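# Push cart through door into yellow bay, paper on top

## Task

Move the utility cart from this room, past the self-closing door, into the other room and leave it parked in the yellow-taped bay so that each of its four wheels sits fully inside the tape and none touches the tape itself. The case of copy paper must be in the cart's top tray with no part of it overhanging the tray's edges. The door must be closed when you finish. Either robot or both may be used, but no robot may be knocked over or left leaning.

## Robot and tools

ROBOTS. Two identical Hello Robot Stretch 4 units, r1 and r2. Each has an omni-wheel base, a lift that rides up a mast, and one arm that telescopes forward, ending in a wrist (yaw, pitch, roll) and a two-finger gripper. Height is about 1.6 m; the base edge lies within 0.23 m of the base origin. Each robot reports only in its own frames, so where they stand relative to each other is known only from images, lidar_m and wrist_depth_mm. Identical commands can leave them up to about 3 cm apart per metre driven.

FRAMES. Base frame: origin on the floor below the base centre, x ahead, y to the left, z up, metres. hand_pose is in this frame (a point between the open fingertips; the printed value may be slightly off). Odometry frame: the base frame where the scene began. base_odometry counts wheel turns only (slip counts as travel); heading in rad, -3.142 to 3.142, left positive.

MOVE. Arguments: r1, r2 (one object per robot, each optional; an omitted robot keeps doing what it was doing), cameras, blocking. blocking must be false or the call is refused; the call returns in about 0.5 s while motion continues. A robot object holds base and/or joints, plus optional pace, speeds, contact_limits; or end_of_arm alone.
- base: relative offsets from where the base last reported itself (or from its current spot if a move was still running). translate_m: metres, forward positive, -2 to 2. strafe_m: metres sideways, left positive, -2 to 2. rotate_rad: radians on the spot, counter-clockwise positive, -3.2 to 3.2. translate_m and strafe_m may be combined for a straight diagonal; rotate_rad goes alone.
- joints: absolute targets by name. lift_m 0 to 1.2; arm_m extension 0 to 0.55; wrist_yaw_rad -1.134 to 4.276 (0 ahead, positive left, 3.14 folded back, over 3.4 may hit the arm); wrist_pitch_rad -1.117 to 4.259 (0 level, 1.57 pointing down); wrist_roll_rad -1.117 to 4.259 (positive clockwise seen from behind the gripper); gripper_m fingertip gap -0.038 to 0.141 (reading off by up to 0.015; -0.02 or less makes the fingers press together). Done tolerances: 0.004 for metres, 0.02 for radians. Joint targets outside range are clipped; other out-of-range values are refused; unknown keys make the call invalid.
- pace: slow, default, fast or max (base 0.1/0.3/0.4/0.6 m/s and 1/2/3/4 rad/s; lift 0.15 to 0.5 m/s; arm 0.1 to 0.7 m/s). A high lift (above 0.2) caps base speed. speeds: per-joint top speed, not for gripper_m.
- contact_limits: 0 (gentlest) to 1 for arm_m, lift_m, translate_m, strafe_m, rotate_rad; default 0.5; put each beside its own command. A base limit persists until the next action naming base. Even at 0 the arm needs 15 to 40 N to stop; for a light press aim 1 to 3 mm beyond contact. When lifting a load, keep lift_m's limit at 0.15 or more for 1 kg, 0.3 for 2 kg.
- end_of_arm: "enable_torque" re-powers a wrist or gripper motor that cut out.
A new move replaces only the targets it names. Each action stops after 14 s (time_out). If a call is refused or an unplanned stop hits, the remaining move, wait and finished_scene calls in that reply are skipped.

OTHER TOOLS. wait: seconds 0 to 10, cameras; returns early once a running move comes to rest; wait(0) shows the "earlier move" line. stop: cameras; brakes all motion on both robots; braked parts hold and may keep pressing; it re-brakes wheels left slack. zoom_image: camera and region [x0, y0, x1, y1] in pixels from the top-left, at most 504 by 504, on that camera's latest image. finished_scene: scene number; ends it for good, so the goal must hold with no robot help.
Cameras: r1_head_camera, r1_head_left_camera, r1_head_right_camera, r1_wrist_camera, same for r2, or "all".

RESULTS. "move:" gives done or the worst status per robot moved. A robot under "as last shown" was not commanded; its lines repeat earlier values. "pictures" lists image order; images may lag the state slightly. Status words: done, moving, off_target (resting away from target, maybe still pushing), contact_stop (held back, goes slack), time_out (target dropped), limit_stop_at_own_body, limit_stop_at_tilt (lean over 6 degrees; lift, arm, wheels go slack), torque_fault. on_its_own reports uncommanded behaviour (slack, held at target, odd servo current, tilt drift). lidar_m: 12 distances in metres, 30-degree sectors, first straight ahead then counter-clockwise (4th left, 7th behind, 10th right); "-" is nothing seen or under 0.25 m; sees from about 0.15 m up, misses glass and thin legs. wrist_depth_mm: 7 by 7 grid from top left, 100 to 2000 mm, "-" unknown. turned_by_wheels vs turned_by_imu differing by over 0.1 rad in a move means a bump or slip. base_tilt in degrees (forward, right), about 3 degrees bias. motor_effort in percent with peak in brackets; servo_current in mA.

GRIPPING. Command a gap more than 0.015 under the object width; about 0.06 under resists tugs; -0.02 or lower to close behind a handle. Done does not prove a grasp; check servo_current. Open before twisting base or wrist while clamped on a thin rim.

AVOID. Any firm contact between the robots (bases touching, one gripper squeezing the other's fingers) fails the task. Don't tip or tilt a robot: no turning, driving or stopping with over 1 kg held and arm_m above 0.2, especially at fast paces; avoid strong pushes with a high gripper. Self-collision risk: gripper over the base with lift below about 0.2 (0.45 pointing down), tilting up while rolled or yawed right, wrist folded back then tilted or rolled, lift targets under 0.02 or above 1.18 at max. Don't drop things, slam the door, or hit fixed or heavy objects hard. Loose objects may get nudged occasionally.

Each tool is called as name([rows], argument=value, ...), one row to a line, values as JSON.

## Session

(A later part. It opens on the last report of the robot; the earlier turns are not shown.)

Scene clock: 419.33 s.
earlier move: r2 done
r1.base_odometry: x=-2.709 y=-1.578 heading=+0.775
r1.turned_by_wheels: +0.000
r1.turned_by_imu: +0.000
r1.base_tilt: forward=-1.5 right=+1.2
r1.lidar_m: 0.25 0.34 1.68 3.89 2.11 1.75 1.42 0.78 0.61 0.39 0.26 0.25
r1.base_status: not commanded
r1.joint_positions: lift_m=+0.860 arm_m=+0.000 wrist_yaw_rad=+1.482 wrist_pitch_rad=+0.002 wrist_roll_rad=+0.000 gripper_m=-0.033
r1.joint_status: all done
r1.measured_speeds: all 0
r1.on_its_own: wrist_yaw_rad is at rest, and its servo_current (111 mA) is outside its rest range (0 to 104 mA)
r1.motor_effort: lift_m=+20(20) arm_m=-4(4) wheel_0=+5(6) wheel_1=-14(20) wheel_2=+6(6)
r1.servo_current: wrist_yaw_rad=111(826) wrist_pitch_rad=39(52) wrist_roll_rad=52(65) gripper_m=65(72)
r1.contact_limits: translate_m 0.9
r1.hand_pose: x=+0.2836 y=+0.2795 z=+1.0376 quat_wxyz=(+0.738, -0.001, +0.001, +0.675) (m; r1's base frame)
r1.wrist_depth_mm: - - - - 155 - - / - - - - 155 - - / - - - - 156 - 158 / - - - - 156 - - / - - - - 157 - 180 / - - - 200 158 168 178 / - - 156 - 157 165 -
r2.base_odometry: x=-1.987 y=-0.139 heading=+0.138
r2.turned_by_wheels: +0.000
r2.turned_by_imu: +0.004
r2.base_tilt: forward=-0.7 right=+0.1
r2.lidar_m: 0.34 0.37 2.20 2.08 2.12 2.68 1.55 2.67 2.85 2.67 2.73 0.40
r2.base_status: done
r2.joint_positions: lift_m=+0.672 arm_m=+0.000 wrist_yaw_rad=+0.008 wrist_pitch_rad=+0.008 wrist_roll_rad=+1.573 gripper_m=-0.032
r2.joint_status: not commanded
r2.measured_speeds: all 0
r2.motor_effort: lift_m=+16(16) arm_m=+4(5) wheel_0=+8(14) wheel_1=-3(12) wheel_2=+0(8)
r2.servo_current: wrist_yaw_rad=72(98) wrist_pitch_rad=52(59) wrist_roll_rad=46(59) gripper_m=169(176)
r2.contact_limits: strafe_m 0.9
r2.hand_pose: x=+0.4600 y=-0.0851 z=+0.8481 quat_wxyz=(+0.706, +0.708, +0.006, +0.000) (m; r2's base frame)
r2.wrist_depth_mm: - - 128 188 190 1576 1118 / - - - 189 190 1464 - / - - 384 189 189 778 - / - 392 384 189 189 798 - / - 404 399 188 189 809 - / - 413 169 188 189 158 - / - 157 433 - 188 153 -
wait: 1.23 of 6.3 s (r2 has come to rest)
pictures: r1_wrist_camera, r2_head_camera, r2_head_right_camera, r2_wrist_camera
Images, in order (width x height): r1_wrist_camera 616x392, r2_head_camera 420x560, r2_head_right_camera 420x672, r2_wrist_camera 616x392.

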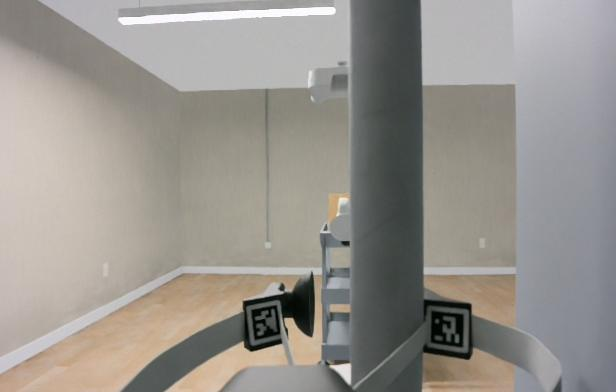

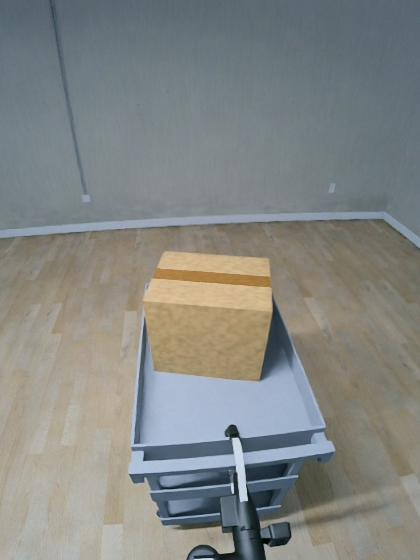

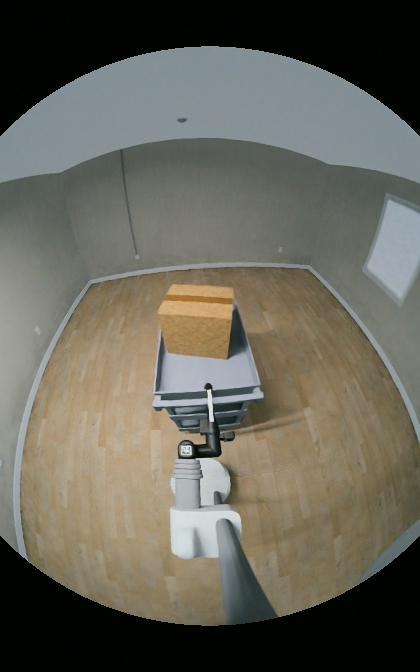

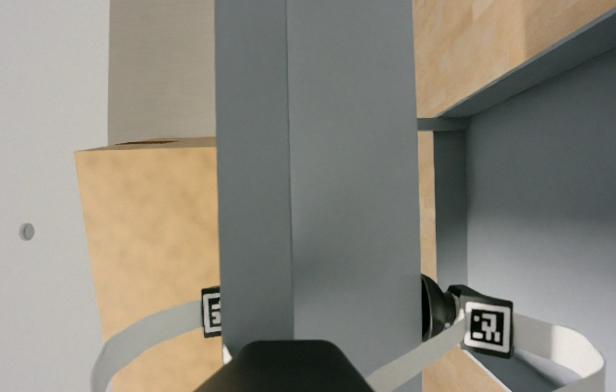

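move(r2={"base":{"rotate_rad":0.115},"pace":"slow","contact_limits":{"rotate_rad":0.9}}, blocking=false)

wait(seconds=0.8)

move(r2={"base":{"strafe_m":-0.55},"pace":"slow","contact_limits":{"strafe_m":0.9}}, blocking=false)

wait(seconds=7, cameras=["r1_wrist_camera","r2_head_camera","r2_head_right_camera","r2_head_left_camera","r1_head_left_camera"])

Scene clock: 436.47 s.
move: r2 moving
r1.base_odometry: x=-2.709 y=-1.578 heading=+0.775
r1.turned_by_wheels: +0.000
r1.turned_by_imu: +0.000
r1.base_tilt: forward=-1.6 right=+1.2
r1.lidar_m: 0.25 0.34 1.67 3.91 2.10 1.76 1.44 0.77 0.62 0.39 0.25 0.25
r1.base_status: not commanded
r1.joint_positions: lift_m=+0.860 arm_m=+0.000 wrist_yaw_rad=+1.482 wrist_pitch_rad=+0.002 wrist_roll_rad=+0.000 gripper_m=-0.033
r1.joint_status: not commanded
r1.measured_speeds: all 0
r1.motor_effort: lift_m=+20(20) arm_m=-3(4) wheel_0=+5(5) wheel_1=-14(14) wheel_2=+6(6)
r1.servo_current: wrist_yaw_rad=91(117) wrist_pitch_rad=46(46) wrist_roll_rad=46(65) gripper_m=65(72)
r1.contact_limits: translate_m 0.9
r1.hand_pose: x=+0.2836 y=+0.2795 z=+1.0376 quat_wxyz=(+0.738, -0.001, +0.001, +0.675) (m; r1's base frame)
r1.wrist_depth_mm: - - - - 156 - - / - - - - 155 - - / - - - - 156 - 159 / - - - - 156 - - / - - - - 157 - 180 / - - - 201 158 168 177 / - - 156 - 157 165 -
r2.base_odometry: x=-1.987 y=-0.139 heading=+0.236
r2.turned_by_wheels: +0.098
r2.turned_by_imu: +0.096
r2.base_tilt: forward=-0.7 right=+0.1
r2.lidar_m: 0.34 0.37 2.13 2.06 2.17 1.82 1.55 2.67 2.78 2.67 2.82 0.36
r2.base_status: rotate_rad moving
r2.joint_positions: lift_m=+0.672 arm_m=+0.000 wrist_yaw_rad=-0.005 wrist_pitch_rad=+0.008 wrist_roll_rad=+1.573 gripper_m=-0.032
r2.joint_status: not commanded
r2.measured_speeds: translate_m=-0.001 strafe_m=+0.002 rotate_rad=+0.194 lift_m=+0.000 arm_m=+0.000 wrist_yaw_rad=+0.000 wrist_pitch_rad=+0.000 wrist_roll_rad=+0.000
r2.motor_effort: lift_m=+15(16) arm_m=+4(4) wheel_0=-10(10) wheel_1=-3(9) wheel_2=-12(12)
r2.servo_current: wrist_yaw_rad=46(59) wrist_pitch_rad=52(59) wrist_roll_rad=59(59) gripper_m=169(169)
r2.contact_limits: rotate_rad 0.9
r2.hand_pose: x=+0.4588 y=-0.0888 z=+0.8481 quat_wxyz=(+0.706, +0.708, +0.001, -0.005) (m; r2's base frame)
r2.wrist_depth_mm: - - - 178 178 1618 1118 / - - - 179 180 707 - / - 377 373 181 182 788 - / - 389 123 183 184 788 - / - 410 124 185 186 778 - / - 424 126 187 188 157 - / - 150 449 - 132 559 -
pictures: none

Scene clock: 436.93 s.
earlier move: r2 done
r1.base_odometry: x=-2.709 y=-1.578 heading=+0.775
r1.turned_by_wheels: +0.000
r1.turned_by_imu: +0.000
r1.base_tilt: forward=-1.6 right=+1.2
r1.lidar_m: 0.25 0.34 1.67 3.88 2.08 1.75 1.43 0.76 0.59 0.38 0.27 0.25
r1.base_status: not commanded
r1.joint_positions: lift_m=+0.860 arm_m=+0.000 wrist_yaw_rad=+1.482 wrist_pitch_rad=+0.002 wrist_roll_rad=+0.000 gripper_m=-0.033
r1.joint_status: not commanded
r1.measured_speeds: all 0
r1.motor_effort: lift_m=+20(20) arm_m=-4(4) wheel_0=+5(5) wheel_1=-14(14) wheel_2=+6(6)
r1.servo_current: wrist_yaw_rad=98(124) wrist_pitch_rad=46(46) wrist_roll_rad=52(65) gripper_m=65(72)
r1.contact_limits: translate_m 0.9
r1.hand_pose: x=+0.2836 y=+0.2795 z=+1.0376 quat_wxyz=(+0.738, -0.001, +0.001, +0.675) (m; r1's base frame)
r1.wrist_depth_mm: - - - - 156 - - / - - - - 156 - - / - - - - 156 - 159 / - - - - 156 - - / - - - - 158 - 179 / - - - 200 158 169 178 / - - 156 - 157 166 -
r2.base_odometry: x=-1.987 y=-0.139 heading=+0.251
r2.turned_by_wheels: +0.016
r2.turned_by_imu: +0.015
r2.base_tilt: forward=-0.7 right=+0.0
r2.lidar_m: 0.37 0.37 2.13 2.06 2.18 1.77 1.54 2.63 2.77 2.67 2.81 0.38
r2.base_status: done
r2.joint_positions: lift_m=+0.672 arm_m=+0.000 wrist_yaw_rad=-0.005 wrist_pitch_rad=+0.008 wrist_roll_rad=+1.573 gripper_m=-0.032
r2.joint_status: not commanded
r2.measured_speeds: all 0
r2.motor_effort: lift_m=+16(16) arm_m=+4(4) wheel_0=-3(10) wheel_1=-5(9) wheel_2=-9(12)
r2.servo_current: wrist_yaw_rad=59(59) wrist_pitch_rad=52(59) wrist_roll_rad=46(59) gripper_m=163(169)
r2.contact_limits: rotate_rad 0.9
r2.hand_pose: x=+0.4588 y=-0.0888 z=+0.8481 quat_wxyz=(+0.706, +0.708, +0.001, -0.005) (m; r2's base frame)
r2.wrist_depth_mm: - - 115 171 173 1499 - / - - 116 173 176 759 - / - 373 368 177 179 778 - / - 389 384 180 181 788 - / - 410 123 182 184 788 - / - 430 124 186 187 155 - / - 151 455 - 131 535 -
wait: 0.47 of 0.8 s (r2 has come to rest)
pictures: none

Scene clock: 437.43 s.
move: r2 moving
r1: as last shown
r1.lidar_m: 0.25 0.32 1.68 3.90 2.14 1.75 1.44 0.76 0.63 0.36 0.25 0.25
r1.motor_effort: lift_m=+20(20) arm_m=-4(4) wheel_0=+6(6) wheel_1=-14(14) wheel_2=+6(6)
r1.servo_current: wrist_yaw_rad=98(124) wrist_pitch_rad=46(46) wrist_roll_rad=52(59) gripper_m=72(72)
r1.contact_limits: translate_m 0.9
r1.wrist_depth_mm: - - - - 155 - - / - - - - 156 - - / - - - - 156 - 159 / - - - - 156 - - / - - - - 157 - 180 / - - - 201 158 169 178 / - - 156 - 157 166 -
r2.base_odometry: x=-1.983 y=-0.153 heading=+0.251
r2.turned_by_wheels: +0.000
r2.turned_by_imu: +0.000
r2.base_tilt: forward=-0.7 right=+0.1
r2.lidar_m: 0.35 0.39 2.16 2.09 2.23 1.73 1.55 2.65 2.75 2.66 2.81 0.38
r2.base_status: strafe_m moving
r2.joint_positions: lift_m=+0.672 arm_m=+0.000 wrist_yaw_rad=-0.005 wrist_pitch_rad=+0.008 wrist_roll_rad=+1.573 gripper_m=-0.032
r2.joint_status: not commanded
r2.measured_speeds: translate_m=+0.000 strafe_m=-0.055 rotate_rad=-0.001 lift_m=+0.000 arm_m=+0.000 wrist_yaw_rad=+0.000 wrist_pitch_rad=+0.000 wrist_roll_rad=+0.000
r2.motor_effort: lift_m=+16(16) arm_m=+4(4) wheel_0=+6(12) wheel_1=-7(9) wheel_2=-1(7)
r2.servo_current: wrist_yaw_rad=46(59) wrist_pitch_rad=46(52) wrist_roll_rad=46(59) gripper_m=169(169)
r2.contact_limits: strafe_m 0.9
r2.hand_pose: x=+0.4588 y=-0.0888 z=+0.8481 quat_wxyz=(+0.706, +0.708, +0.001, -0.005) (m; r2's base frame)
r2.wrist_depth_mm: - - 115 172 174 1499 496 / - - 117 175 176 707 - / - 375 373 178 179 778 - / - 389 387 181 182 778 - / - 413 123 182 185 778 - / - 430 125 186 187 156 - / - 151 455 - 131 544 484
pictures: none

Scene clock: 443.57 s.
earlier move: r2 done
r1.base_odometry: x=-2.709 y=-1.578 heading=+0.775
r1.turned_by_wheels: +0.000
r1.turned_by_imu: +0.000
r1.base_tilt: forward=-1.6 right=+1.2
r1.lidar_m: 0.25 0.35 1.85 3.89 2.10 1.76 1.45 0.77 0.63 0.38 0.26 0.25
r1.base_status: not commanded
r1.joint_positions: lift_m=+0.860 arm_m=+0.000 wrist_yaw_rad=+1.482 wrist_pitch_rad=+0.002 wrist_roll_rad=+0.000 gripper_m=-0.033
r1.joint_status: not commanded
r1.measured_speeds: all 0
r1.on_its_own: wrist_yaw_rad is at rest, and its servo_current (111 mA) is outside its rest range (0 to 104 mA)
r1.motor_effort: lift_m=+20(20) arm_m=-4(4) wheel_0=+5(6) wheel_1=-14(14) wheel_2=+6(6)
r1.servo_current: wrist_yaw_rad=111(130) wrist_pitch_rad=33(52) wrist_roll_rad=52(72) gripper_m=59(72)
r1.contact_limits: translate_m 0.9
r1.hand_pose: x=+0.2836 y=+0.2795 z=+1.0376 quat_wxyz=(+0.738, -0.001, +0.001, +0.675) (m; r1's base frame)
r1.wrist_depth_mm: - - - - 155 - - / - - - - 156 - - / - - - - 156 - 158 / - - - - 156 1576 - / - - - - 157 1661 179 / - - - 200 158 169 178 / - - 156 - 157 165 -
r2.base_odometry: x=-1.850 y=-0.672 heading=+0.252
r2.turned_by_wheels: +0.001
r2.turned_by_imu: +0.006
r2.base_tilt: forward=-0.7 right=+0.1
r2.lidar_m: 0.27 0.26 2.69 2.61 2.76 1.62 2.54 2.67 2.19 2.11 2.29 0.43
r2.base_status: done
r2.joint_positions: lift_m=+0.672 arm_m=+0.000 wrist_yaw_rad=+0.015 wrist_pitch_rad=+0.008 wrist_roll_rad=+1.573 gripper_m=-0.032
r2.joint_status: not commanded
r2.measured_speeds: all 0
r2.motor_effort: lift_m=+15(16) arm_m=+4(5) wheel_0=+12(18) wheel_1=-1(9) wheel_2=+2(7)
r2.servo_current: wrist_yaw_rad=85(91) wrist_pitch_rad=59(59) wrist_roll_rad=46(65) gripper_m=163(176)
r2.contact_limits: strafe_m 0.9
r2.hand_pose: x=+0.4605 y=-0.0831 z=+0.8481 quat_wxyz=(+0.706, +0.708, +0.008, +0.002) (m; r2's base frame)
r2.wrist_depth_mm: - - - 258 - 1618 1118 / - - - 285 309 317 317 / - - - 254 272 1661 1205 / - - - 227 240 1661 504 / - - - 207 213 732 - / - 399 169 190 193 157 - / - 151 370 - 185 157 -
wait: 6.13 of 7 s (r2 has come to rest)
pictures: r1_head_left_camera, r1_wrist_camera, r2_head_camera, r2_head_left_camera, r2_head_right_camera
Images, in order (width x height): r1_head_left_camera 420x672, r1_wrist_camera 616x392, r2_head_camera 420x560, r2_head_left_camera 420x672, r2_head_right_camera 420x672.

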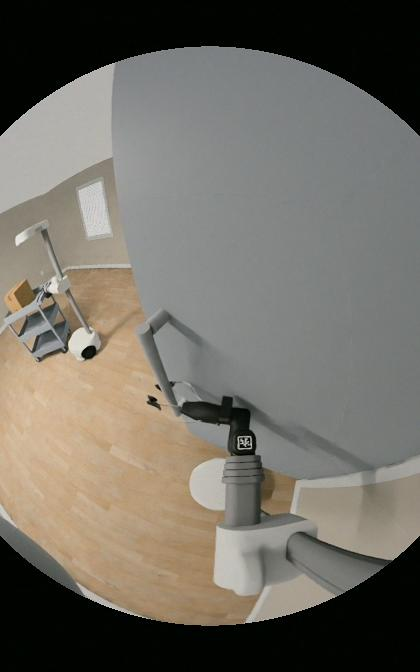

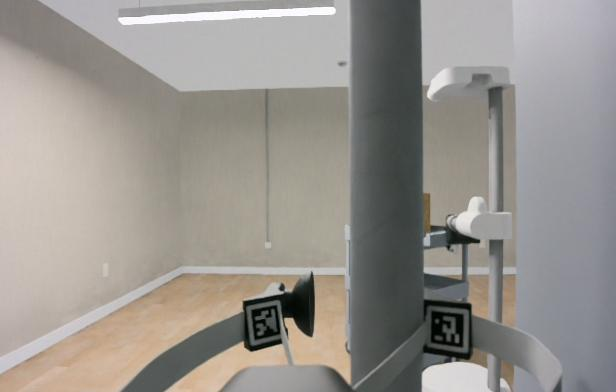

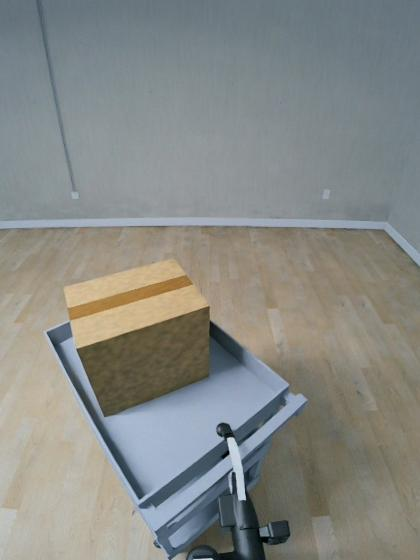

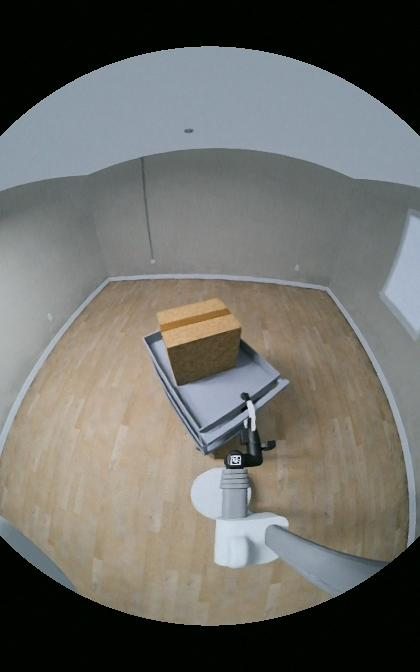

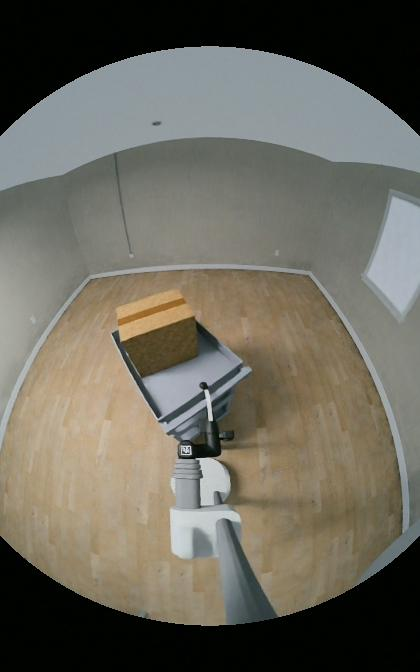

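move(r2={"base":{"translate_m":-0.75},"pace":"default","contact_limits":{"translate_m":0.7}}, blocking=false)

wait(seconds=5, cameras=["r1_wrist_camera","r2_head_camera","r2_head_right_camera","r2_head_left_camera"])

Scene clock: 452.40 s.
move: r2 moving
r1.base_odometry: x=-2.709 y=-1.578 heading=+0.775
r1.turned_by_wheels: +0.000
r1.turned_by_imu: +0.000
r1.base_tilt: forward=-1.6 right=+1.2
r1.lidar_m: 0.25 0.33 1.81 3.90 2.11 1.77 1.44 0.75 0.64 0.38 0.25 0.25
r1.base_status: not commanded
r1.joint_positions: lift_m=+0.860 arm_m=+0.000 wrist_yaw_rad=+1.482 wrist_pitch_rad=+0.002 wrist_roll_rad=+0.000 gripper_m=-0.033
r1.joint_status: not commanded
r1.measured_speeds: all 0
r1.motor_effort: lift_m=+20(20) arm_m=-4(4) wheel_0=+5(6) wheel_1=-14(14) wheel_2=+6(6)
r1.servo_current: wrist_yaw_rad=104(117) wrist_pitch_rad=46(46) wrist_roll_rad=39(65) gripper_m=65(65)
r1.contact_limits: translate_m 0.9
r1.hand_pose: x=+0.2836 y=+0.2795 z=+1.0376 quat_wxyz=(+0.738, -0.001, +0.001, +0.675) (m; r1's base frame)
r1.wrist_depth_mm: - - - - 155 - - / - - - - 156 - - / - - - - 156 - 158 / - - - - 156 1618 - / - - - - 157 1576 180 / - - - 200 158 168 177 / - - 156 - 157 165 -
r2.base_odometry: x=-1.880 y=-0.679 heading=+0.253
r2.turned_by_wheels: +0.001
r2.turned_by_imu: +0.002
r2.base_tilt: forward=-0.7 right=+0.1
r2.lidar_m: 0.25 0.26 2.71 2.61 2.79 1.59 2.52 2.64 2.17 2.10 2.27 0.43
r2.base_status: translate_m moving
r2.joint_positions: lift_m=+0.672 arm_m=+0.000 wrist_yaw_rad=+0.016 wrist_pitch_rad=+0.008 wrist_roll_rad=+1.573 gripper_m=-0.032
r2.joint_status: not commanded
r2.measured_speeds: translate_m=-0.123 strafe_m=+0.000 rotate_rad=-0.004 lift_m=+0.000 arm_m=+0.000 wrist_yaw_rad=+0.000 wrist_pitch_rad=+0.000 wrist_roll_rad=+0.000
r2.motor_effort: lift_m=+16(16) arm_m=-1(4) wheel_0=-3(8) wheel_1=-8(8) wheel_2=+23(24)
r2.servo_current: wrist_yaw_rad=104(104) wrist_pitch_rad=59(59) wrist_roll_rad=52(52) gripper_m=169(182)
r2.contact_limits: translate_m 0.7
r2.hand_pose: x=+0.4606 y=-0.0829 z=+0.8481 quat_wxyz=(+0.706, +0.708, +0.008, +0.003) (m; r2's base frame)
r2.wrist_depth_mm: - - - 254 - 1618 1138 / - - - 273 301 309 312 / - - - 186 267 1618 1160 / - - - 224 237 1756 504 / - - 415 206 213 699 - / - 402 174 191 193 156 - / - 150 379 - 185 - -
pictures: none

Scene clock: 455.90 s.
earlier move: r2 done
r1.base_odometry: x=-2.709 y=-1.578 heading=+0.775
r1.turned_by_wheels: +0.000
r1.turned_by_imu: +0.000
r1.base_tilt: forward=-1.6 right=+1.2
r1.lidar_m: 0.25 0.33 1.28 3.88 2.08 1.76 1.44 0.76 0.63 0.40 0.27 0.25
r1.base_status: not commanded
r1.joint_positions: lift_m=+0.860 arm_m=+0.000 wrist_yaw_rad=+1.482 wrist_pitch_rad=+0.002 wrist_roll_rad=+0.000 gripper_m=-0.033
r1.joint_status: not commanded
r1.measured_speeds: all 0
r1.motor_effort: lift_m=+20(20) arm_m=-4(4) wheel_0=+5(6) wheel_1=-14(14) wheel_2=+6(6)
r1.servo_current: wrist_yaw_rad=104(130) wrist_pitch_rad=46(52) wrist_roll_rad=46(65) gripper_m=65(72)
r1.contact_limits: translate_m 0.9
r1.hand_pose: x=+0.2836 y=+0.2795 z=+1.0376 quat_wxyz=(+0.738, -0.001, +0.001, +0.675) (m; r1's base frame)
r1.wrist_depth_mm: - - - - 156 - - / - - - - 156 - - / - - - - 156 - 158 / - - - - 156 1708 - / - - - - 158 1661 179 / - - - 201 158 167 178 / - - 157 - 157 162 -
r2.base_odometry: x=-2.576 y=-0.858 heading=+0.251
r2.turned_by_wheels: -0.002
r2.turned_by_imu: -0.005
r2.base_tilt: forward=-0.7 right=+0.1
r2.lidar_m: 0.36 0.51 2.75 2.65 1.32 0.97 1.80 1.92 2.16 2.10 0.39 0.35
r2.base_status: done
r2.joint_positions: lift_m=+0.672 arm_m=+0.000 wrist_yaw_rad=-0.010 wrist_pitch_rad=+0.008 wrist_roll_rad=+1.569 gripper_m=-0.032
r2.joint_status: not commanded
r2.measured_speeds: all 0
r2.motor_effort: lift_m=+16(16) arm_m=-4(4) wheel_0=-10(15) wheel_1=-6(10) wheel_2=-2(24)
r2.servo_current: wrist_yaw_rad=59(104) wrist_pitch_rad=52(65) wrist_roll_rad=52(65) gripper_m=163(182)
r2.contact_limits: translate_m 0.7
r2.hand_pose: x=+0.4584 y=-0.0903 z=+0.8481 quat_wxyz=(+0.708, +0.707, -0.001, -0.006) (m; r2's base frame)
r2.wrist_depth_mm: 359 320 - 135 135 - - / - 342 - 144 145 - - / - 377 - - 155 - - / - 427 415 - 167 - - / - - 462 181 182 - - / - - 122 195 195 156 - / - - - - - 1430 1205
wait: 3.50 of 5 s (r2 has come to rest)
pictures: r1_wrist_camera, r2_head_camera, r2_head_left_camera, r2_head_right_camera
Images, in order (width x height): r1_wrist_camera 616x392, r2_head_camera 420x560, r2_head_left_camera 420x672, r2_head_right_camera 420x672.

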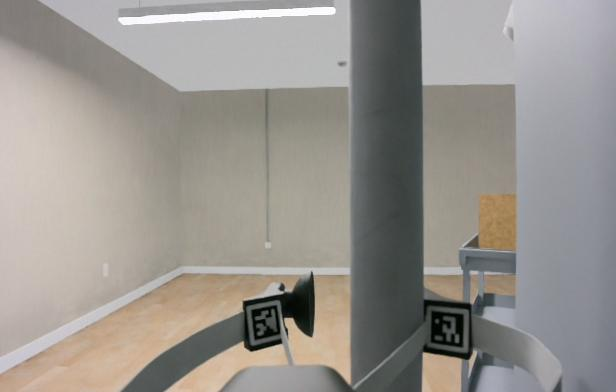

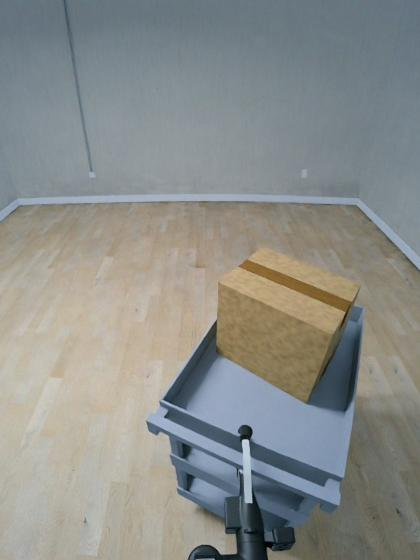

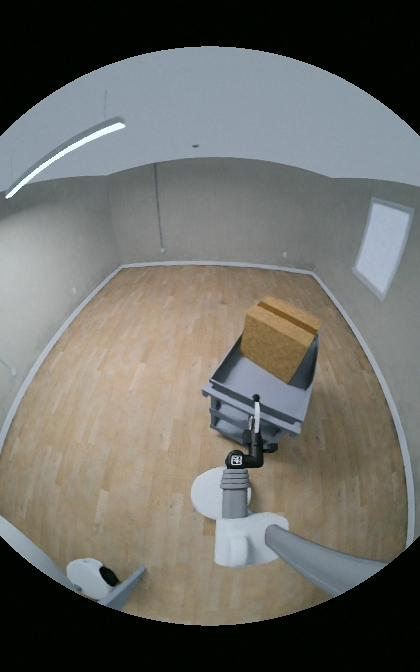

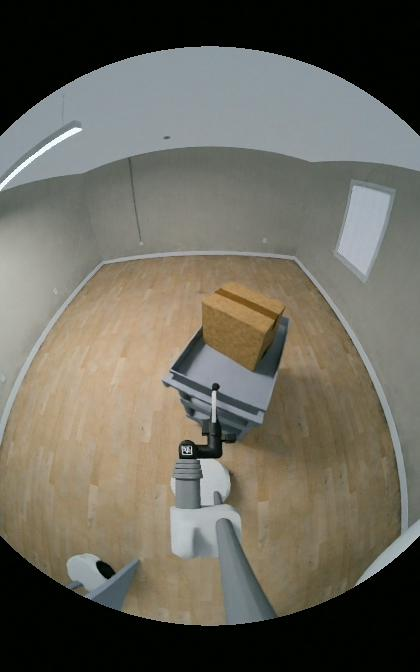

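move(r2={"base":{"translate_m":-0.8},"pace":"slow","contact_limits":{"translate_m":0.6}}, blocking=false)

wait(seconds=9, cameras=["r1_wrist_camera","r2_head_camera","r2_head_right_camera","r2_head_left_camera"])

Scene clock: 464.97 s.
move: r2 moving
r1: as last shown
r1.base_tilt: forward=-1.5 right=+1.2
r1.lidar_m: 0.25 0.33 1.25 3.92 2.11 1.74 1.43 0.74 0.62 0.38 0.25 0.25
r1.motor_effort: lift_m=+20(20) arm_m=-4(4) wheel_0=+5(5) wheel_1=-14(14) wheel_2=+6(6)
r1.servo_current: wrist_yaw_rad=111(117) wrist_pitch_rad=39(52) wrist_roll_rad=59(59) gripper_m=59(72)
r1.contact_limits: translate_m 0.9
r1.wrist_depth_mm: - - - - 156 - - / - - - - 156 - - / - - - - 156 - 159 / - - - - 156 1756 - / - - - - 158 1618 179 / - - - 200 158 167 178 / - - 156 - 157 163 -
r2.base_odometry: x=-2.588 y=-0.862 heading=+0.250
r2.turned_by_wheels: -0.001
r2.turned_by_imu: -0.001
r2.base_tilt: forward=-0.6 right=+0.1
r2.lidar_m: 0.39 0.47 2.74 2.66 1.28 0.94 1.83 1.89 2.18 2.09 0.35 0.35
r2.base_status: translate_m moving
r2.joint_positions: lift_m=+0.672 arm_m=+0.000 wrist_yaw_rad=-0.010 wrist_pitch_rad=+0.008 wrist_roll_rad=+1.569 gripper_m=-0.032
r2.joint_status: not commanded
r2.measured_speeds: translate_m=-0.049 strafe_m=+0.000 rotate_rad=+0.000 lift_m=+0.000 arm_m=+0.000 wrist_yaw_rad=+0.000 wrist_pitch_rad=+0.000 wrist_roll_rad=+0.000
r2.motor_effort: lift_m=+15(16) arm_m=-4(4) wheel_0=-14(18) wheel_1=-10(11) wheel_2=+7(9)
r2.servo_current: wrist_yaw_rad=59(72) wrist_pitch_rad=52(52) wrist_roll_rad=46(52) gripper_m=163(176)
r2.contact_limits: translate_m 0.6
r2.hand_pose: x=+0.4584 y=-0.0903 z=+0.8481 quat_wxyz=(+0.708, +0.707, -0.001, -0.006) (m; r2's base frame)
r2.wrist_depth_mm: 379 336 - 137 138 - - / - 340 - - 146 - - / - 375 - - 156 - - / - 427 103 168 168 - - / - - 452 179 182 - - / - - 123 191 195 156 - / - 149 - - - 1537 1182
pictures: none

Scene clock: 473.73 s.
earlier move: r2 done
r1.base_odometry: x=-2.709 y=-1.578 heading=+0.775
r1.turned_by_wheels: +0.000
r1.turned_by_imu: -0.001
r1.base_tilt: forward=-1.6 right=+1.2
r1.lidar_m: 0.25 0.34 5.15 3.89 2.11 1.75 1.42 0.77 0.64 0.38 0.25 0.25
r1.base_status: not commanded
r1.joint_positions: lift_m=+0.860 arm_m=+0.000 wrist_yaw_rad=+1.482 wrist_pitch_rad=+0.002 wrist_roll_rad=+0.000 gripper_m=-0.033
r1.joint_status: not commanded
r1.measured_speeds: all 0
r1.motor_effort: lift_m=+20(20) arm_m=-4(4) wheel_0=+5(6) wheel_1=-14(14) wheel_2=+6(6)
r1.servo_current: wrist_yaw_rad=104(130) wrist_pitch_rad=39(52) wrist_roll_rad=46(78) gripper_m=59(72)
r1.contact_limits: translate_m 0.9
r1.hand_pose: x=+0.2836 y=+0.2795 z=+1.0376 quat_wxyz=(+0.738, -0.001, +0.001, +0.675) (m; r1's base frame)
r1.wrist_depth_mm: - - - - 155 - - / - - - - 155 - - / - - - - 156 - 158 / - - - - 156 - - / - - - - 157 - 180 / - - - 200 158 168 178 / - - 157 - 157 165 -
r2.base_odometry: x=-3.351 y=-1.056 heading=+0.249
r2.turned_by_wheels: -0.001
r2.turned_by_imu: -0.009
r2.base_tilt: forward=-0.6 right=+0.1
r2.lidar_m: 0.41 3.72 2.77 0.49 0.58 1.04 1.01 1.06 1.46 2.06 0.33 0.32
r2.base_status: done
r2.joint_positions: lift_m=+0.672 arm_m=+0.000 wrist_yaw_rad=-0.016 wrist_pitch_rad=+0.008 wrist_roll_rad=+1.569 gripper_m=-0.032
r2.joint_status: not commanded
r2.measured_speeds: all 0
r2.motor_effort: lift_m=+15(16) arm_m=-3(4) wheel_0=-15(22) wheel_1=-8(12) wheel_2=-1(9)
r2.servo_current: wrist_yaw_rad=78(98) wrist_pitch_rad=52(65) wrist_roll_rad=52(65) gripper_m=163(176)
r2.contact_limits: translate_m 0.6
r2.hand_pose: x=+0.4579 y=-0.0920 z=+0.8481 quat_wxyz=(+0.708, +0.707, -0.003, -0.009) (m; r2's base frame)
r2.wrist_depth_mm: 309 315 - - 127 - - / - 342 - - 139 - - / - 387 - 151 152 - - / - 462 449 - 166 - - / - - 496 183 183 554 - / - - 167 196 201 156 469 / - 149 - - 222 1537 1205
wait: 8.77 of 9 s (r2 has come to rest)
pictures: r1_wrist_camera, r2_head_camera, r2_head_left_camera, r2_head_right_camera
Images, in order (width x height): r1_wrist_camera 616x392, r2_head_camera 420x560, r2_head_left_camera 420x672, r2_head_right_camera 420x672.

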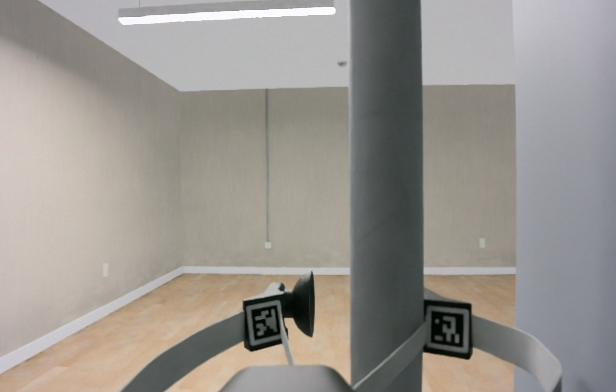

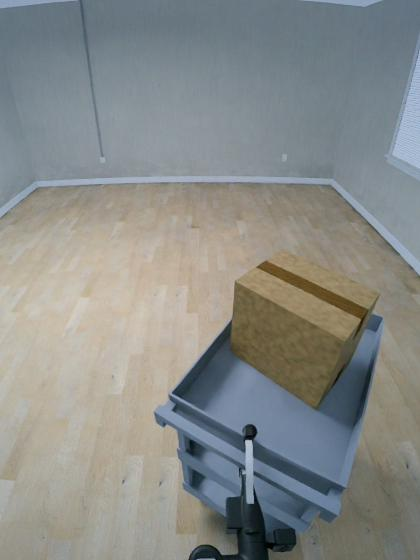

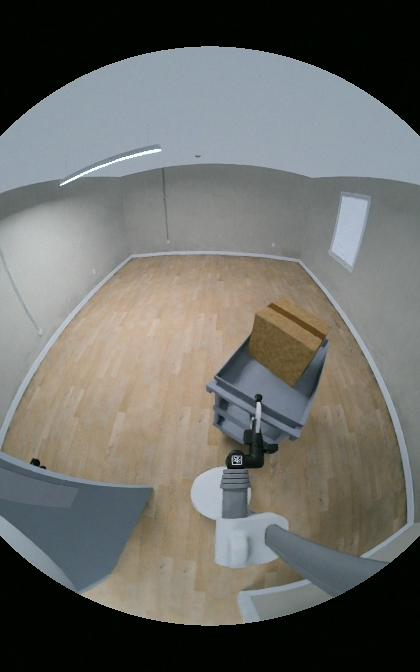

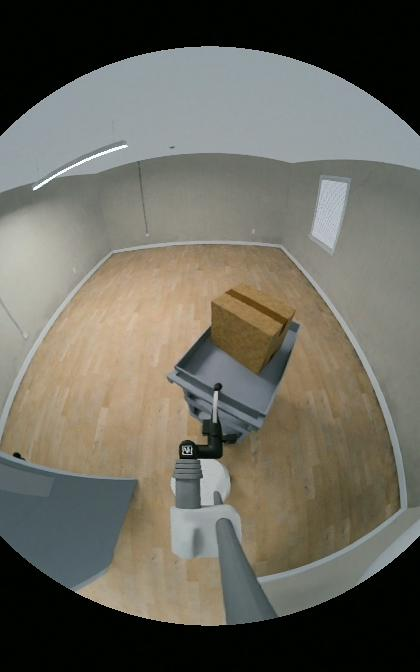

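move(r2={"base":{"strafe_m":-0.55},"pace":"slow","contact_limits":{"strafe_m":0.9}}, blocking=false)

wait(seconds=8, cameras=["r2_head_camera"])

Scene clock: 502.10 s.
move: r2 moving
r1: as last shown
r1.turned_by_imu: +0.000
r1.base_tilt: forward=-1.5 right=+1.2
r1.lidar_m: 0.25 0.33 5.17 3.90 2.06 1.72 1.42 0.76 0.63 0.39 0.25 0.25
r1.motor_effort: lift_m=+20(20) arm_m=-4(4) wheel_0=+5(5) wheel_1=-14(14) wheel_2=+6(6)
r1.servo_current: wrist_yaw_rad=98(124) wrist_pitch_rad=46(52) wrist_roll_rad=52(59) gripper_m=59(65)
r1.contact_limits: translate_m 0.9
r1.wrist_depth_mm: - - - - 156 - - / - - - - 156 - - / - - - - 156 - 158 / - - - - 156 - - / - - - - 157 - 180 / - - - 200 158 169 178 / - - 156 - 157 165 -
r2.base_odometry: x=-3.347 y=-1.070 heading=+0.249
r2.turned_by_wheels: +0.000
r2.turned_by_imu: +0.000
r2.base_tilt: forward=-0.7 right=+0.1
r2.lidar_m: 0.37 3.75 2.79 0.51 0.59 1.08 1.01 1.05 1.49 2.06 0.35 0.32
r2.base_status: strafe_m moving
r2.joint_positions: lift_m=+0.672 arm_m=+0.000 wrist_yaw_rad=-0.016 wrist_pitch_rad=+0.008 wrist_roll_rad=+1.569 gripper_m=-0.032
r2.joint_status: not commanded
r2.measured_speeds: translate_m=-0.001 strafe_m=-0.055 rotate_rad=+0.006 lift_m=+0.000 arm_m=+0.000 wrist_yaw_rad=+0.000 wrist_pitch_rad=+0.000 wrist_roll_rad=+0.000
r2.motor_effort: lift_m=+15(16) arm_m=-4(4) wheel_0=+7(9) wheel_1=-9(12) wheel_2=-2(3)
r2.servo_current: wrist_yaw_rad=85(98) wrist_pitch_rad=52(52) wrist_roll_rad=46(65) gripper_m=169(176)
r2.contact_limits: strafe_m 0.9
r2.hand_pose: x=+0.4579 y=-0.0920 z=+0.8481 quat_wxyz=(+0.708, +0.707, -0.003, -0.009) (m; r2's base frame)
r2.wrist_depth_mm: 307 306 - - 124 - - / - 343 - - 137 - - / - 389 - 149 149 - - / - 462 - - 163 - - / - - 496 181 182 1464 - / - - 168 194 199 156 455 / - - - - - 1430 1138
pictures: none

Scene clock: 508.27 s.
earlier move: r2 done
r1.base_odometry: x=-2.709 y=-1.578 heading=+0.775
r1.turned_by_wheels: +0.000
r1.turned_by_imu: +0.000
r1.base_tilt: forward=-1.6 right=+1.2
r1.lidar_m: 0.25 0.31 5.16 3.90 2.10 1.74 1.41 0.76 0.63 0.38 0.26 0.25
r1.base_status: not commanded
r1.joint_positions: lift_m=+0.860 arm_m=+0.000 wrist_yaw_rad=+1.482 wrist_pitch_rad=+0.002 wrist_roll_rad=+0.000 gripper_m=-0.033
r1.joint_status: not commanded
r1.measured_speeds: all 0
r1.motor_effort: lift_m=+20(20) arm_m=-4(4) wheel_0=+5(6) wheel_1=-14(14) wheel_2=+6(6)
r1.servo_current: wrist_yaw_rad=104(124) wrist_pitch_rad=39(52) wrist_roll_rad=46(72) gripper_m=59(78)
r1.contact_limits: translate_m 0.9
r1.hand_pose: x=+0.2836 y=+0.2795 z=+1.0376 quat_wxyz=(+0.738, -0.001, +0.001, +0.675) (m; r1's base frame)
r1.wrist_depth_mm: - - - - 156 - - / - - - - 155 - - / - - - - 156 - 159 / - - - - 156 - - / - - - - 157 - 180 / - - - 202 158 169 178 / - - 156 - 157 165 -
r2.base_odometry: x=-3.215 y=-1.589 heading=+0.249
r2.turned_by_wheels: +0.001
r2.turned_by_imu: +0.004
r2.base_tilt: forward=-0.7 right=+0.0
r2.lidar_m: 0.32 0.34 3.31 1.04 1.17 1.02 1.01 1.08 1.52 1.51 1.61 0.42
r2.base_status: done
r2.joint_positions: lift_m=+0.672 arm_m=+0.000 wrist_yaw_rad=+0.004 wrist_pitch_rad=+0.008 wrist_roll_rad=+1.572 gripper_m=-0.032
r2.joint_status: not commanded
r2.measured_speeds: all 0
r2.motor_effort: lift_m=+15(16) arm_m=-3(4) wheel_0=+8(17) wheel_1=-1(12) wheel_2=-2(4)
r2.servo_current: wrist_yaw_rad=46(98) wrist_pitch_rad=52(59) wrist_roll_rad=46(65) gripper_m=163(176)
r2.contact_limits: strafe_m 0.9
r2.hand_pose: x=+0.4596 y=-0.0863 z=+0.8481 quat_wxyz=(+0.707, +0.708, +0.004, -0.002) (m; r2's base frame)
r2.wrist_depth_mm: - - - 205 206 1576 1098 / - - - 200 202 1618 488 / - - - 196 198 768 - / - 392 389 193 195 - - / - 397 397 189 190 788 - / - 402 128 186 187 157 - / - 153 410 - 182 - -
wait: 6.17 of 8 s (r2 has come to rest)
pictures: r2_head_camera
Images, in order (width x height): r2_head_camera 420x560.

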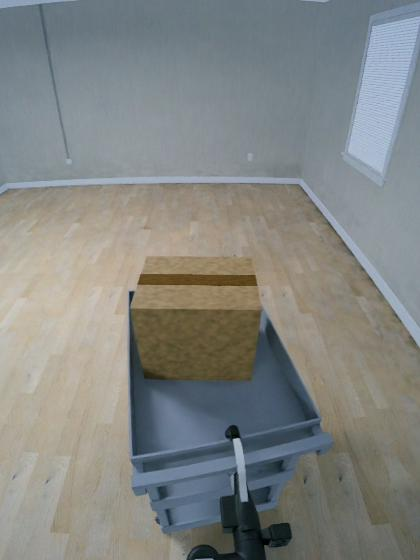

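move(r2={"base":{"strafe_m":-0.42},"pace":"slow","contact_limits":{"strafe_m":0.9}}, blocking=false)

wait(seconds=6)

move(r2={"base":{"translate_m":0.75,"strafe_m":0.48},"pace":"slow","contact_limits":{"translate_m":0.9}}, cameras=["r2_head_camera"], blocking=false)

wait(seconds=4, cameras=["r2_head_camera"])

wait(seconds=6, cameras=["r2_head_camera","r2_head_left_camera"])

Scene clock: 519.10 s.
move: r2 moving
r1: as last shown
r1.lidar_m: 0.25 0.34 5.17 3.90 2.09 1.73 1.41 0.74 0.62 0.37 0.26 0.25
r1.motor_effort: lift_m=+20(20) arm_m=-4(4) wheel_0=+5(5) wheel_1=-14(14) wheel_2=+6(6)
r1.servo_current: wrist_yaw_rad=111(111) wrist_pitch_rad=52(52) wrist_roll_rad=59(59) gripper_m=65(72)
r1.contact_limits: translate_m 0.9
r1.wrist_depth_mm: - - - - 155 - - / - - - - 156 - - / - - - - 155 - 159 / - - - - 156 - - / - - - - 158 - 180 / - - - 200 158 169 178 / - - 156 - 156 165 -
r2.base_odometry: x=-3.212 y=-1.603 heading=+0.250
r2.turned_by_wheels: +0.001
r2.turned_by_imu: +0.001
r2.base_tilt: forward=-0.7 right=+0.0
r2.lidar_m: 0.32 0.34 3.32 1.06 1.21 1.03 1.01 1.06 1.51 1.49 1.58 0.40
r2.base_status: strafe_m moving
r2.joint_positions: lift_m=+0.672 arm_m=+0.000 wrist_yaw_rad=+0.005 wrist_pitch_rad=+0.008 wrist_roll_rad=+1.572 gripper_m=-0.032
r2.joint_status: not commanded
r2.measured_speeds: translate_m=+0.000 strafe_m=-0.056 rotate_rad=-0.002 lift_m=+0.000 arm_m=+0.000 wrist_yaw_rad=+0.007 wrist_pitch_rad=+0.000 wrist_roll_rad=+0.000
r2.motor_effort: lift_m=+15(16) arm_m=-3(3) wheel_0=+16(16) wheel_1=-6(7) wheel_2=-1(2)
r2.servo_current: wrist_yaw_rad=39(59) wrist_pitch_rad=52(59) wrist_roll_rad=46(52) gripper_m=169(176)
r2.contact_limits: strafe_m 0.9
r2.hand_pose: x=+0.4597 y=-0.0860 z=+0.8481 quat_wxyz=(+0.707, +0.708, +0.005, -0.001) (m; r2's base frame)
r2.wrist_depth_mm: - - - 206 207 1618 1118 / - - - 201 203 1618 496 / - - - 198 198 768 - / - 394 394 193 196 - - / - 397 397 189 190 788 - / - 402 170 185 187 158 - / - 158 407 - 128 151 -
pictures: none

Scene clock: 523.93 s.
earlier move: r2 done
r1.base_odometry: x=-2.709 y=-1.578 heading=+0.775
r1.turned_by_wheels: +0.000
r1.turned_by_imu: +0.000
r1.base_tilt: forward=-1.5 right=+1.2
r1.lidar_m: 0.25 0.35 5.14 3.89 2.11 1.75 1.45 0.73 0.62 0.40 0.26 0.25
r1.base_status: not commanded
r1.joint_positions: lift_m=+0.860 arm_m=+0.000 wrist_yaw_rad=+1.482 wrist_pitch_rad=+0.002 wrist_roll_rad=+0.000 gripper_m=-0.033
r1.joint_status: not commanded
r1.measured_speeds: all 0
r1.on_its_own: wrist_yaw_rad is at rest, and its servo_current (111 mA) is outside its rest range (0 to 104 mA)
r1.motor_effort: lift_m=+20(20) arm_m=-4(4) wheel_0=+5(6) wheel_1=-14(14) wheel_2=+6(6)
r1.servo_current: wrist_yaw_rad=111(137) wrist_pitch_rad=39(52) wrist_roll_rad=52(65) gripper_m=59(72)
r1.contact_limits: translate_m 0.9
r1.hand_pose: x=+0.2836 y=+0.2795 z=+1.0376 quat_wxyz=(+0.738, -0.001, +0.001, +0.675) (m; r1's base frame)
r1.wrist_depth_mm: - - - - 156 - - / - - - - 156 - - / - - - - 156 - 159 / - - - - 156 - - / - - - - 158 - 180 / - - - 200 158 168 178 / - - 156 - 157 165 -
r2.base_odometry: x=-3.112 y=-1.995 heading=+0.250
r2.turned_by_wheels: +0.000
r2.turned_by_imu: +0.004
r2.base_tilt: forward=-0.7 right=+0.1
r2.lidar_m: 0.27 0.25 3.77 1.49 1.68 1.06 1.03 1.09 1.15 1.11 1.17 0.44
r2.base_status: done
r2.joint_positions: lift_m=+0.672 arm_m=+0.000 wrist_yaw_rad=+0.014 wrist_pitch_rad=+0.008 wrist_roll_rad=+1.573 gripper_m=-0.032
r2.joint_status: not commanded
r2.measured_speeds: all 0
r2.motor_effort: lift_m=+16(16) arm_m=-3(4) wheel_0=+11(17) wheel_1=+0(7) wheel_2=+1(3)
r2.servo_current: wrist_yaw_rad=78(98) wrist_pitch_rad=52(59) wrist_roll_rad=39(65) gripper_m=169(176)
r2.contact_limits: strafe_m 0.9
r2.hand_pose: x=+0.4605 y=-0.0832 z=+0.8481 quat_wxyz=(+0.706, +0.708, +0.008, +0.002) (m; r2's base frame)
r2.wrist_depth_mm: - - - 257 - 1576 1118 / - - - 290 312 317 319 / - - - 258 277 1661 1229 / - - - 229 242 1618 484 / - - - 208 216 1708 - / - 397 169 190 194 157 - / - 157 373 - 181 158 -
wait: 4.83 of 6 s (r2 has come to rest)
pictures: none

Scene clock: 524.43 s.
move: r2 moving
r1.base_odometry: x=-2.709 y=-1.578 heading=+0.775
r1.turned_by_wheels: +0.000
r1.turned_by_imu: +0.000
r1.base_tilt: forward=-1.5 right=+1.2
r1.lidar_m: 0.25 0.34 5.17 3.90 2.11 1.76 1.42 0.77 0.62 0.38 0.25 0.25
r1.base_status: not commanded
r1.joint_positions: lift_m=+0.860 arm_m=+0.000 wrist_yaw_rad=+1.482 wrist_pitch_rad=+0.002 wrist_roll_rad=+0.000 gripper_m=-0.033
r1.joint_status: not commanded
r1.measured_speeds: all 0
r1.motor_effort: lift_m=+20(20) arm_m=-4(4) wheel_0=+5(5) wheel_1=-14(14) wheel_2=+6(6)
r1.servo_current: wrist_yaw_rad=98(111) wrist_pitch_rad=39(52) wrist_roll_rad=46(52) gripper_m=65(65)
r1.contact_limits: translate_m 0.9
r1.hand_pose: x=+0.2836 y=+0.2795 z=+1.0376 quat_wxyz=(+0.738, -0.001, +0.001, +0.675) (m; r1's base frame)
r1.wrist_depth_mm: - - - - 156 - - / - - - - 155 - - / - - - - 155 - 158 / - - - - 155 - - / - - - - 158 - 180 / - - - 201 158 169 177 / - - 156 - 157 165 -
r2.base_odometry: x=-3.102 y=-1.986 heading=+0.250
r2.turned_by_wheels: +0.000
r2.turned_by_imu: +0.000
r2.base_tilt: forward=-0.7 right=+0.1
r2.lidar_m: 0.25 0.26 3.74 1.46 1.65 1.07 1.01 1.10 1.16 1.11 1.15 0.45
r2.base_status: translate_m moving; strafe_m moving
r2.joint_positions: lift_m=+0.672 arm_m=+0.000 wrist_yaw_rad=+0.012 wrist_pitch_rad=+0.008 wrist_roll_rad=+1.573 gripper_m=-0.032
r2.joint_status: not commanded
r2.measured_speeds: translate_m=+0.045 strafe_m=+0.027 rotate_rad=-0.004 lift_m=+0.000 arm_m=+0.000 wrist_yaw_rad=-0.054 wrist_pitch_rad=+0.000 wrist_roll_rad=+0.000
r2.motor_effort: lift_m=+15(16) arm_m=+0(4) wheel_0=+2(12) wheel_1=+11(13) wheel_2=-14(14)
r2.servo_current: wrist_yaw_rad=85(91) wrist_pitch_rad=46(52) wrist_roll_rad=52(52) gripper_m=169(169)
r2.contact_limits: translate_m 0.9
r2.hand_pose: x=+0.4603 y=-0.0839 z=+0.8481 quat_wxyz=(+0.706, +0.708, +0.007, +0.001) (m; r2's base frame)
r2.wrist_depth_mm: - - - 258 - 1576 1138 / - - - 287 310 322 324 / - - - 253 278 1661 1205 / - - - 228 242 1618 484 / - - - 206 213 1661 - / - 399 174 189 191 157 - / - 152 368 - 179 151 -
pictures: r2_head_camera
Images, in order (width x height): r2_head_camera 420x560.

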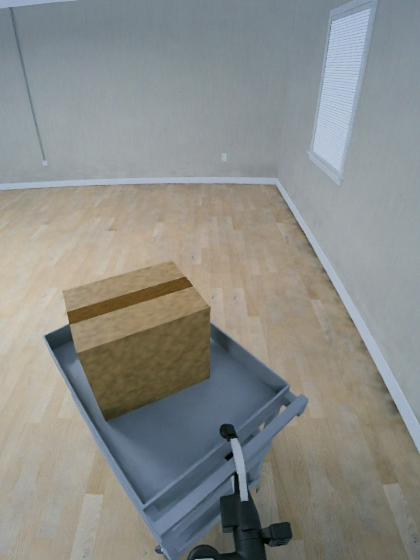

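Scene clock: 528.43 s.
earlier move: r2 moving
r1.base_odometry: x=-2.709 y=-1.578 heading=+0.775
r1.turned_by_wheels: +0.000
r1.turned_by_imu: +0.000
r1.base_tilt: forward=-1.5 right=+1.2
r1.lidar_m: 0.25 0.32 5.15 3.88 2.08 1.76 1.41 0.76 0.64 0.39 0.25 0.25
r1.base_status: not commanded
r1.joint_positions: lift_m=+0.860 arm_m=+0.000 wrist_yaw_rad=+1.482 wrist_pitch_rad=+0.002 wrist_roll_rad=+0.000 gripper_m=-0.033
r1.joint_status: not commanded
r1.measured_speeds: all 0
r1.motor_effort: lift_m=+20(20) arm_m=-4(4) wheel_0=+6(6) wheel_1=-14(14) wheel_2=+6(6)
r1.servo_current: wrist_yaw_rad=111(130) wrist_pitch_rad=46(52) wrist_roll_rad=59(72) gripper_m=59(72)
r1.contact_limits: translate_m 0.9
r1.hand_pose: x=+0.2836 y=+0.2795 z=+1.0376 quat_wxyz=(+0.738, -0.001, +0.001, +0.675) (m; r1's base frame)
r1.wrist_depth_mm: - - - - 156 - - / - - - - 156 - - / - - - - 156 - 158 / - - - - 156 - - / - - - - 157 - 179 / - - - 201 158 169 177 / - - 156 - 157 165 -
r2.base_odometry: x=-2.834 y=-1.699 heading=+0.249
r2.turned_by_wheels: -0.001
r2.turned_by_imu: -0.003
r2.base_tilt: forward=-0.7 right=+0.0
r2.lidar_m: 0.35 0.37 3.51 1.34 1.33 1.43 1.36 1.44 1.36 1.33 1.40 0.36
r2.base_status: translate_m moving; strafe_m moving
r2.joint_positions: lift_m=+0.672 arm_m=+0.000 wrist_yaw_rad=-0.008 wrist_pitch_rad=+0.008 wrist_roll_rad=+1.570 gripper_m=-0.032
r2.joint_status: not commanded
r2.measured_speeds: translate_m=+0.084 strafe_m=+0.054 rotate_rad=-0.006 lift_m=+0.000 arm_m=+0.000 wrist_yaw_rad=+0.000 wrist_pitch_rad=+0.000 wrist_roll_rad=+0.000
r2.motor_effort: lift_m=+15(16) arm_m=+4(4) wheel_0=-4(14) wheel_1=+5(13) wheel_2=-11(18)
r2.servo_current: wrist_yaw_rad=59(91) wrist_pitch_rad=46(59) wrist_roll_rad=46(59) gripper_m=176(176)
r2.contact_limits: translate_m 0.9
r2.hand_pose: x=+0.4585 y=-0.0898 z=+0.8481 quat_wxyz=(+0.707, +0.707, +0.000, -0.006) (m; r2's base frame)
r2.wrist_depth_mm: - - - 178 179 1576 1138 / - - - 180 181 707 - / - 379 375 181 182 788 - / - 389 123 183 184 798 - / - 404 123 184 186 768 - / - 418 124 186 186 155 - / - 152 442 - - 549 -
wait: 4.00 s; no rest
pictures: r2_head_camera
Images, in order (width x height): r2_head_camera 420x560.

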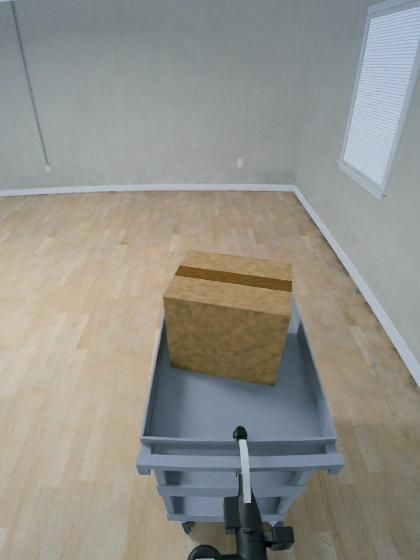

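Scene clock: 534.00 s.
earlier move: r2 done
r1.base_odometry: x=-2.709 y=-1.578 heading=+0.775
r1.turned_by_wheels: +0.000
r1.turned_by_imu: +0.000
r1.base_tilt: forward=-1.6 right=+1.2
r1.lidar_m: 0.25 0.32 5.16 3.88 2.07 1.75 1.39 0.75 0.62 0.40 0.26 0.25
r1.base_status: not commanded
r1.joint_positions: lift_m=+0.860 arm_m=+0.000 wrist_yaw_rad=+1.482 wrist_pitch_rad=+0.002 wrist_roll_rad=+0.000 gripper_m=-0.033
r1.joint_status: not commanded
r1.measured_speeds: all 0
r1.motor_effort: lift_m=+20(20) arm_m=-4(4) wheel_0=+5(6) wheel_1=-14(14) wheel_2=+6(6)
r1.servo_current: wrist_yaw_rad=104(130) wrist_pitch_rad=46(52) wrist_roll_rad=46(72) gripper_m=59(72)
r1.contact_limits: translate_m 0.9
r1.hand_pose: x=+0.2836 y=+0.2795 z=+1.0376 quat_wxyz=(+0.738, -0.001, +0.001, +0.675) (m; r1's base frame)
r1.wrist_depth_mm: - - - - 155 - - / - - - - 155 - - / - - - - 156 - 159 / - - - - 156 - - / - - - - 158 - 180 / - - - 200 158 169 178 / - - 156 - 157 165 -
r2.base_odometry: x=-2.503 y=-1.346 heading=+0.249
r2.turned_by_wheels: -0.001
r2.turned_by_imu: -0.003
r2.base_tilt: forward=-0.7 right=+0.1
r2.lidar_m: 0.42 4.27 3.23 3.15 1.27 1.54 1.75 1.84 1.66 1.61 0.32 0.32
r2.base_status: done
r2.joint_positions: lift_m=+0.672 arm_m=+0.000 wrist_yaw_rad=-0.016 wrist_pitch_rad=+0.008 wrist_roll_rad=+1.569 gripper_m=-0.032
r2.joint_status: not commanded
r2.measured_speeds: all 0
r2.motor_effort: lift_m=+15(16) arm_m=+4(5) wheel_0=-9(14) wheel_1=+0(13) wheel_2=-14(18)
r2.servo_current: wrist_yaw_rad=98(98) wrist_pitch_rad=52(59) wrist_roll_rad=46(59) gripper_m=169(176)
r2.contact_limits: translate_m 0.9
r2.hand_pose: x=+0.4579 y=-0.0919 z=+0.8481 quat_wxyz=(+0.708, +0.707, -0.003, -0.008) (m; r2's base frame)
r2.wrist_depth_mm: 307 303 - - 116 - - / - 343 - - 128 - - / - 402 - - 141 - - / - 488 - - 158 - - / - - - - 180 1464 508 / - - 168 113 202 155 439 / - - - - 230 1430 1229
wait: 5.57 of 6 s (r2 has come to rest)
pictures: r2_head_camera, r2_head_left_camera
Images, in order (width x height): r2_head_camera 420x560, r2_head_left_camera 420x672.

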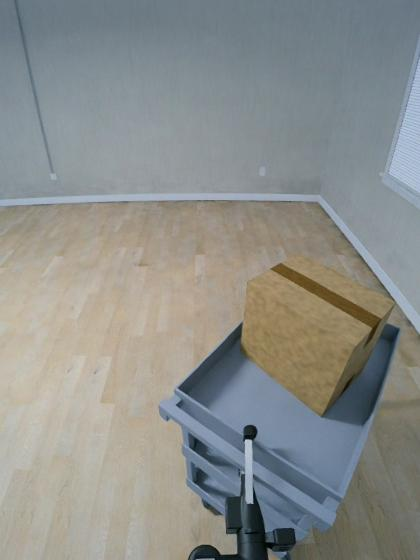

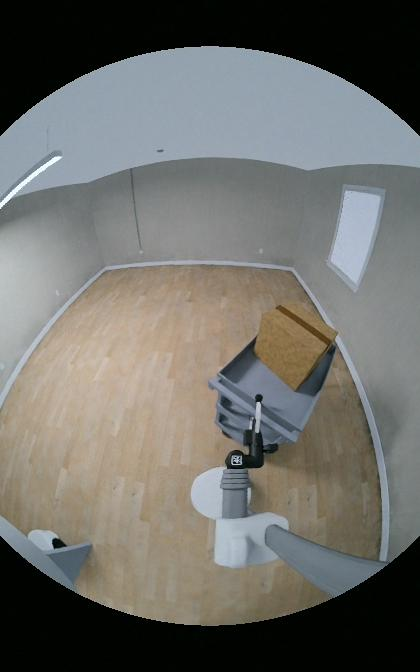

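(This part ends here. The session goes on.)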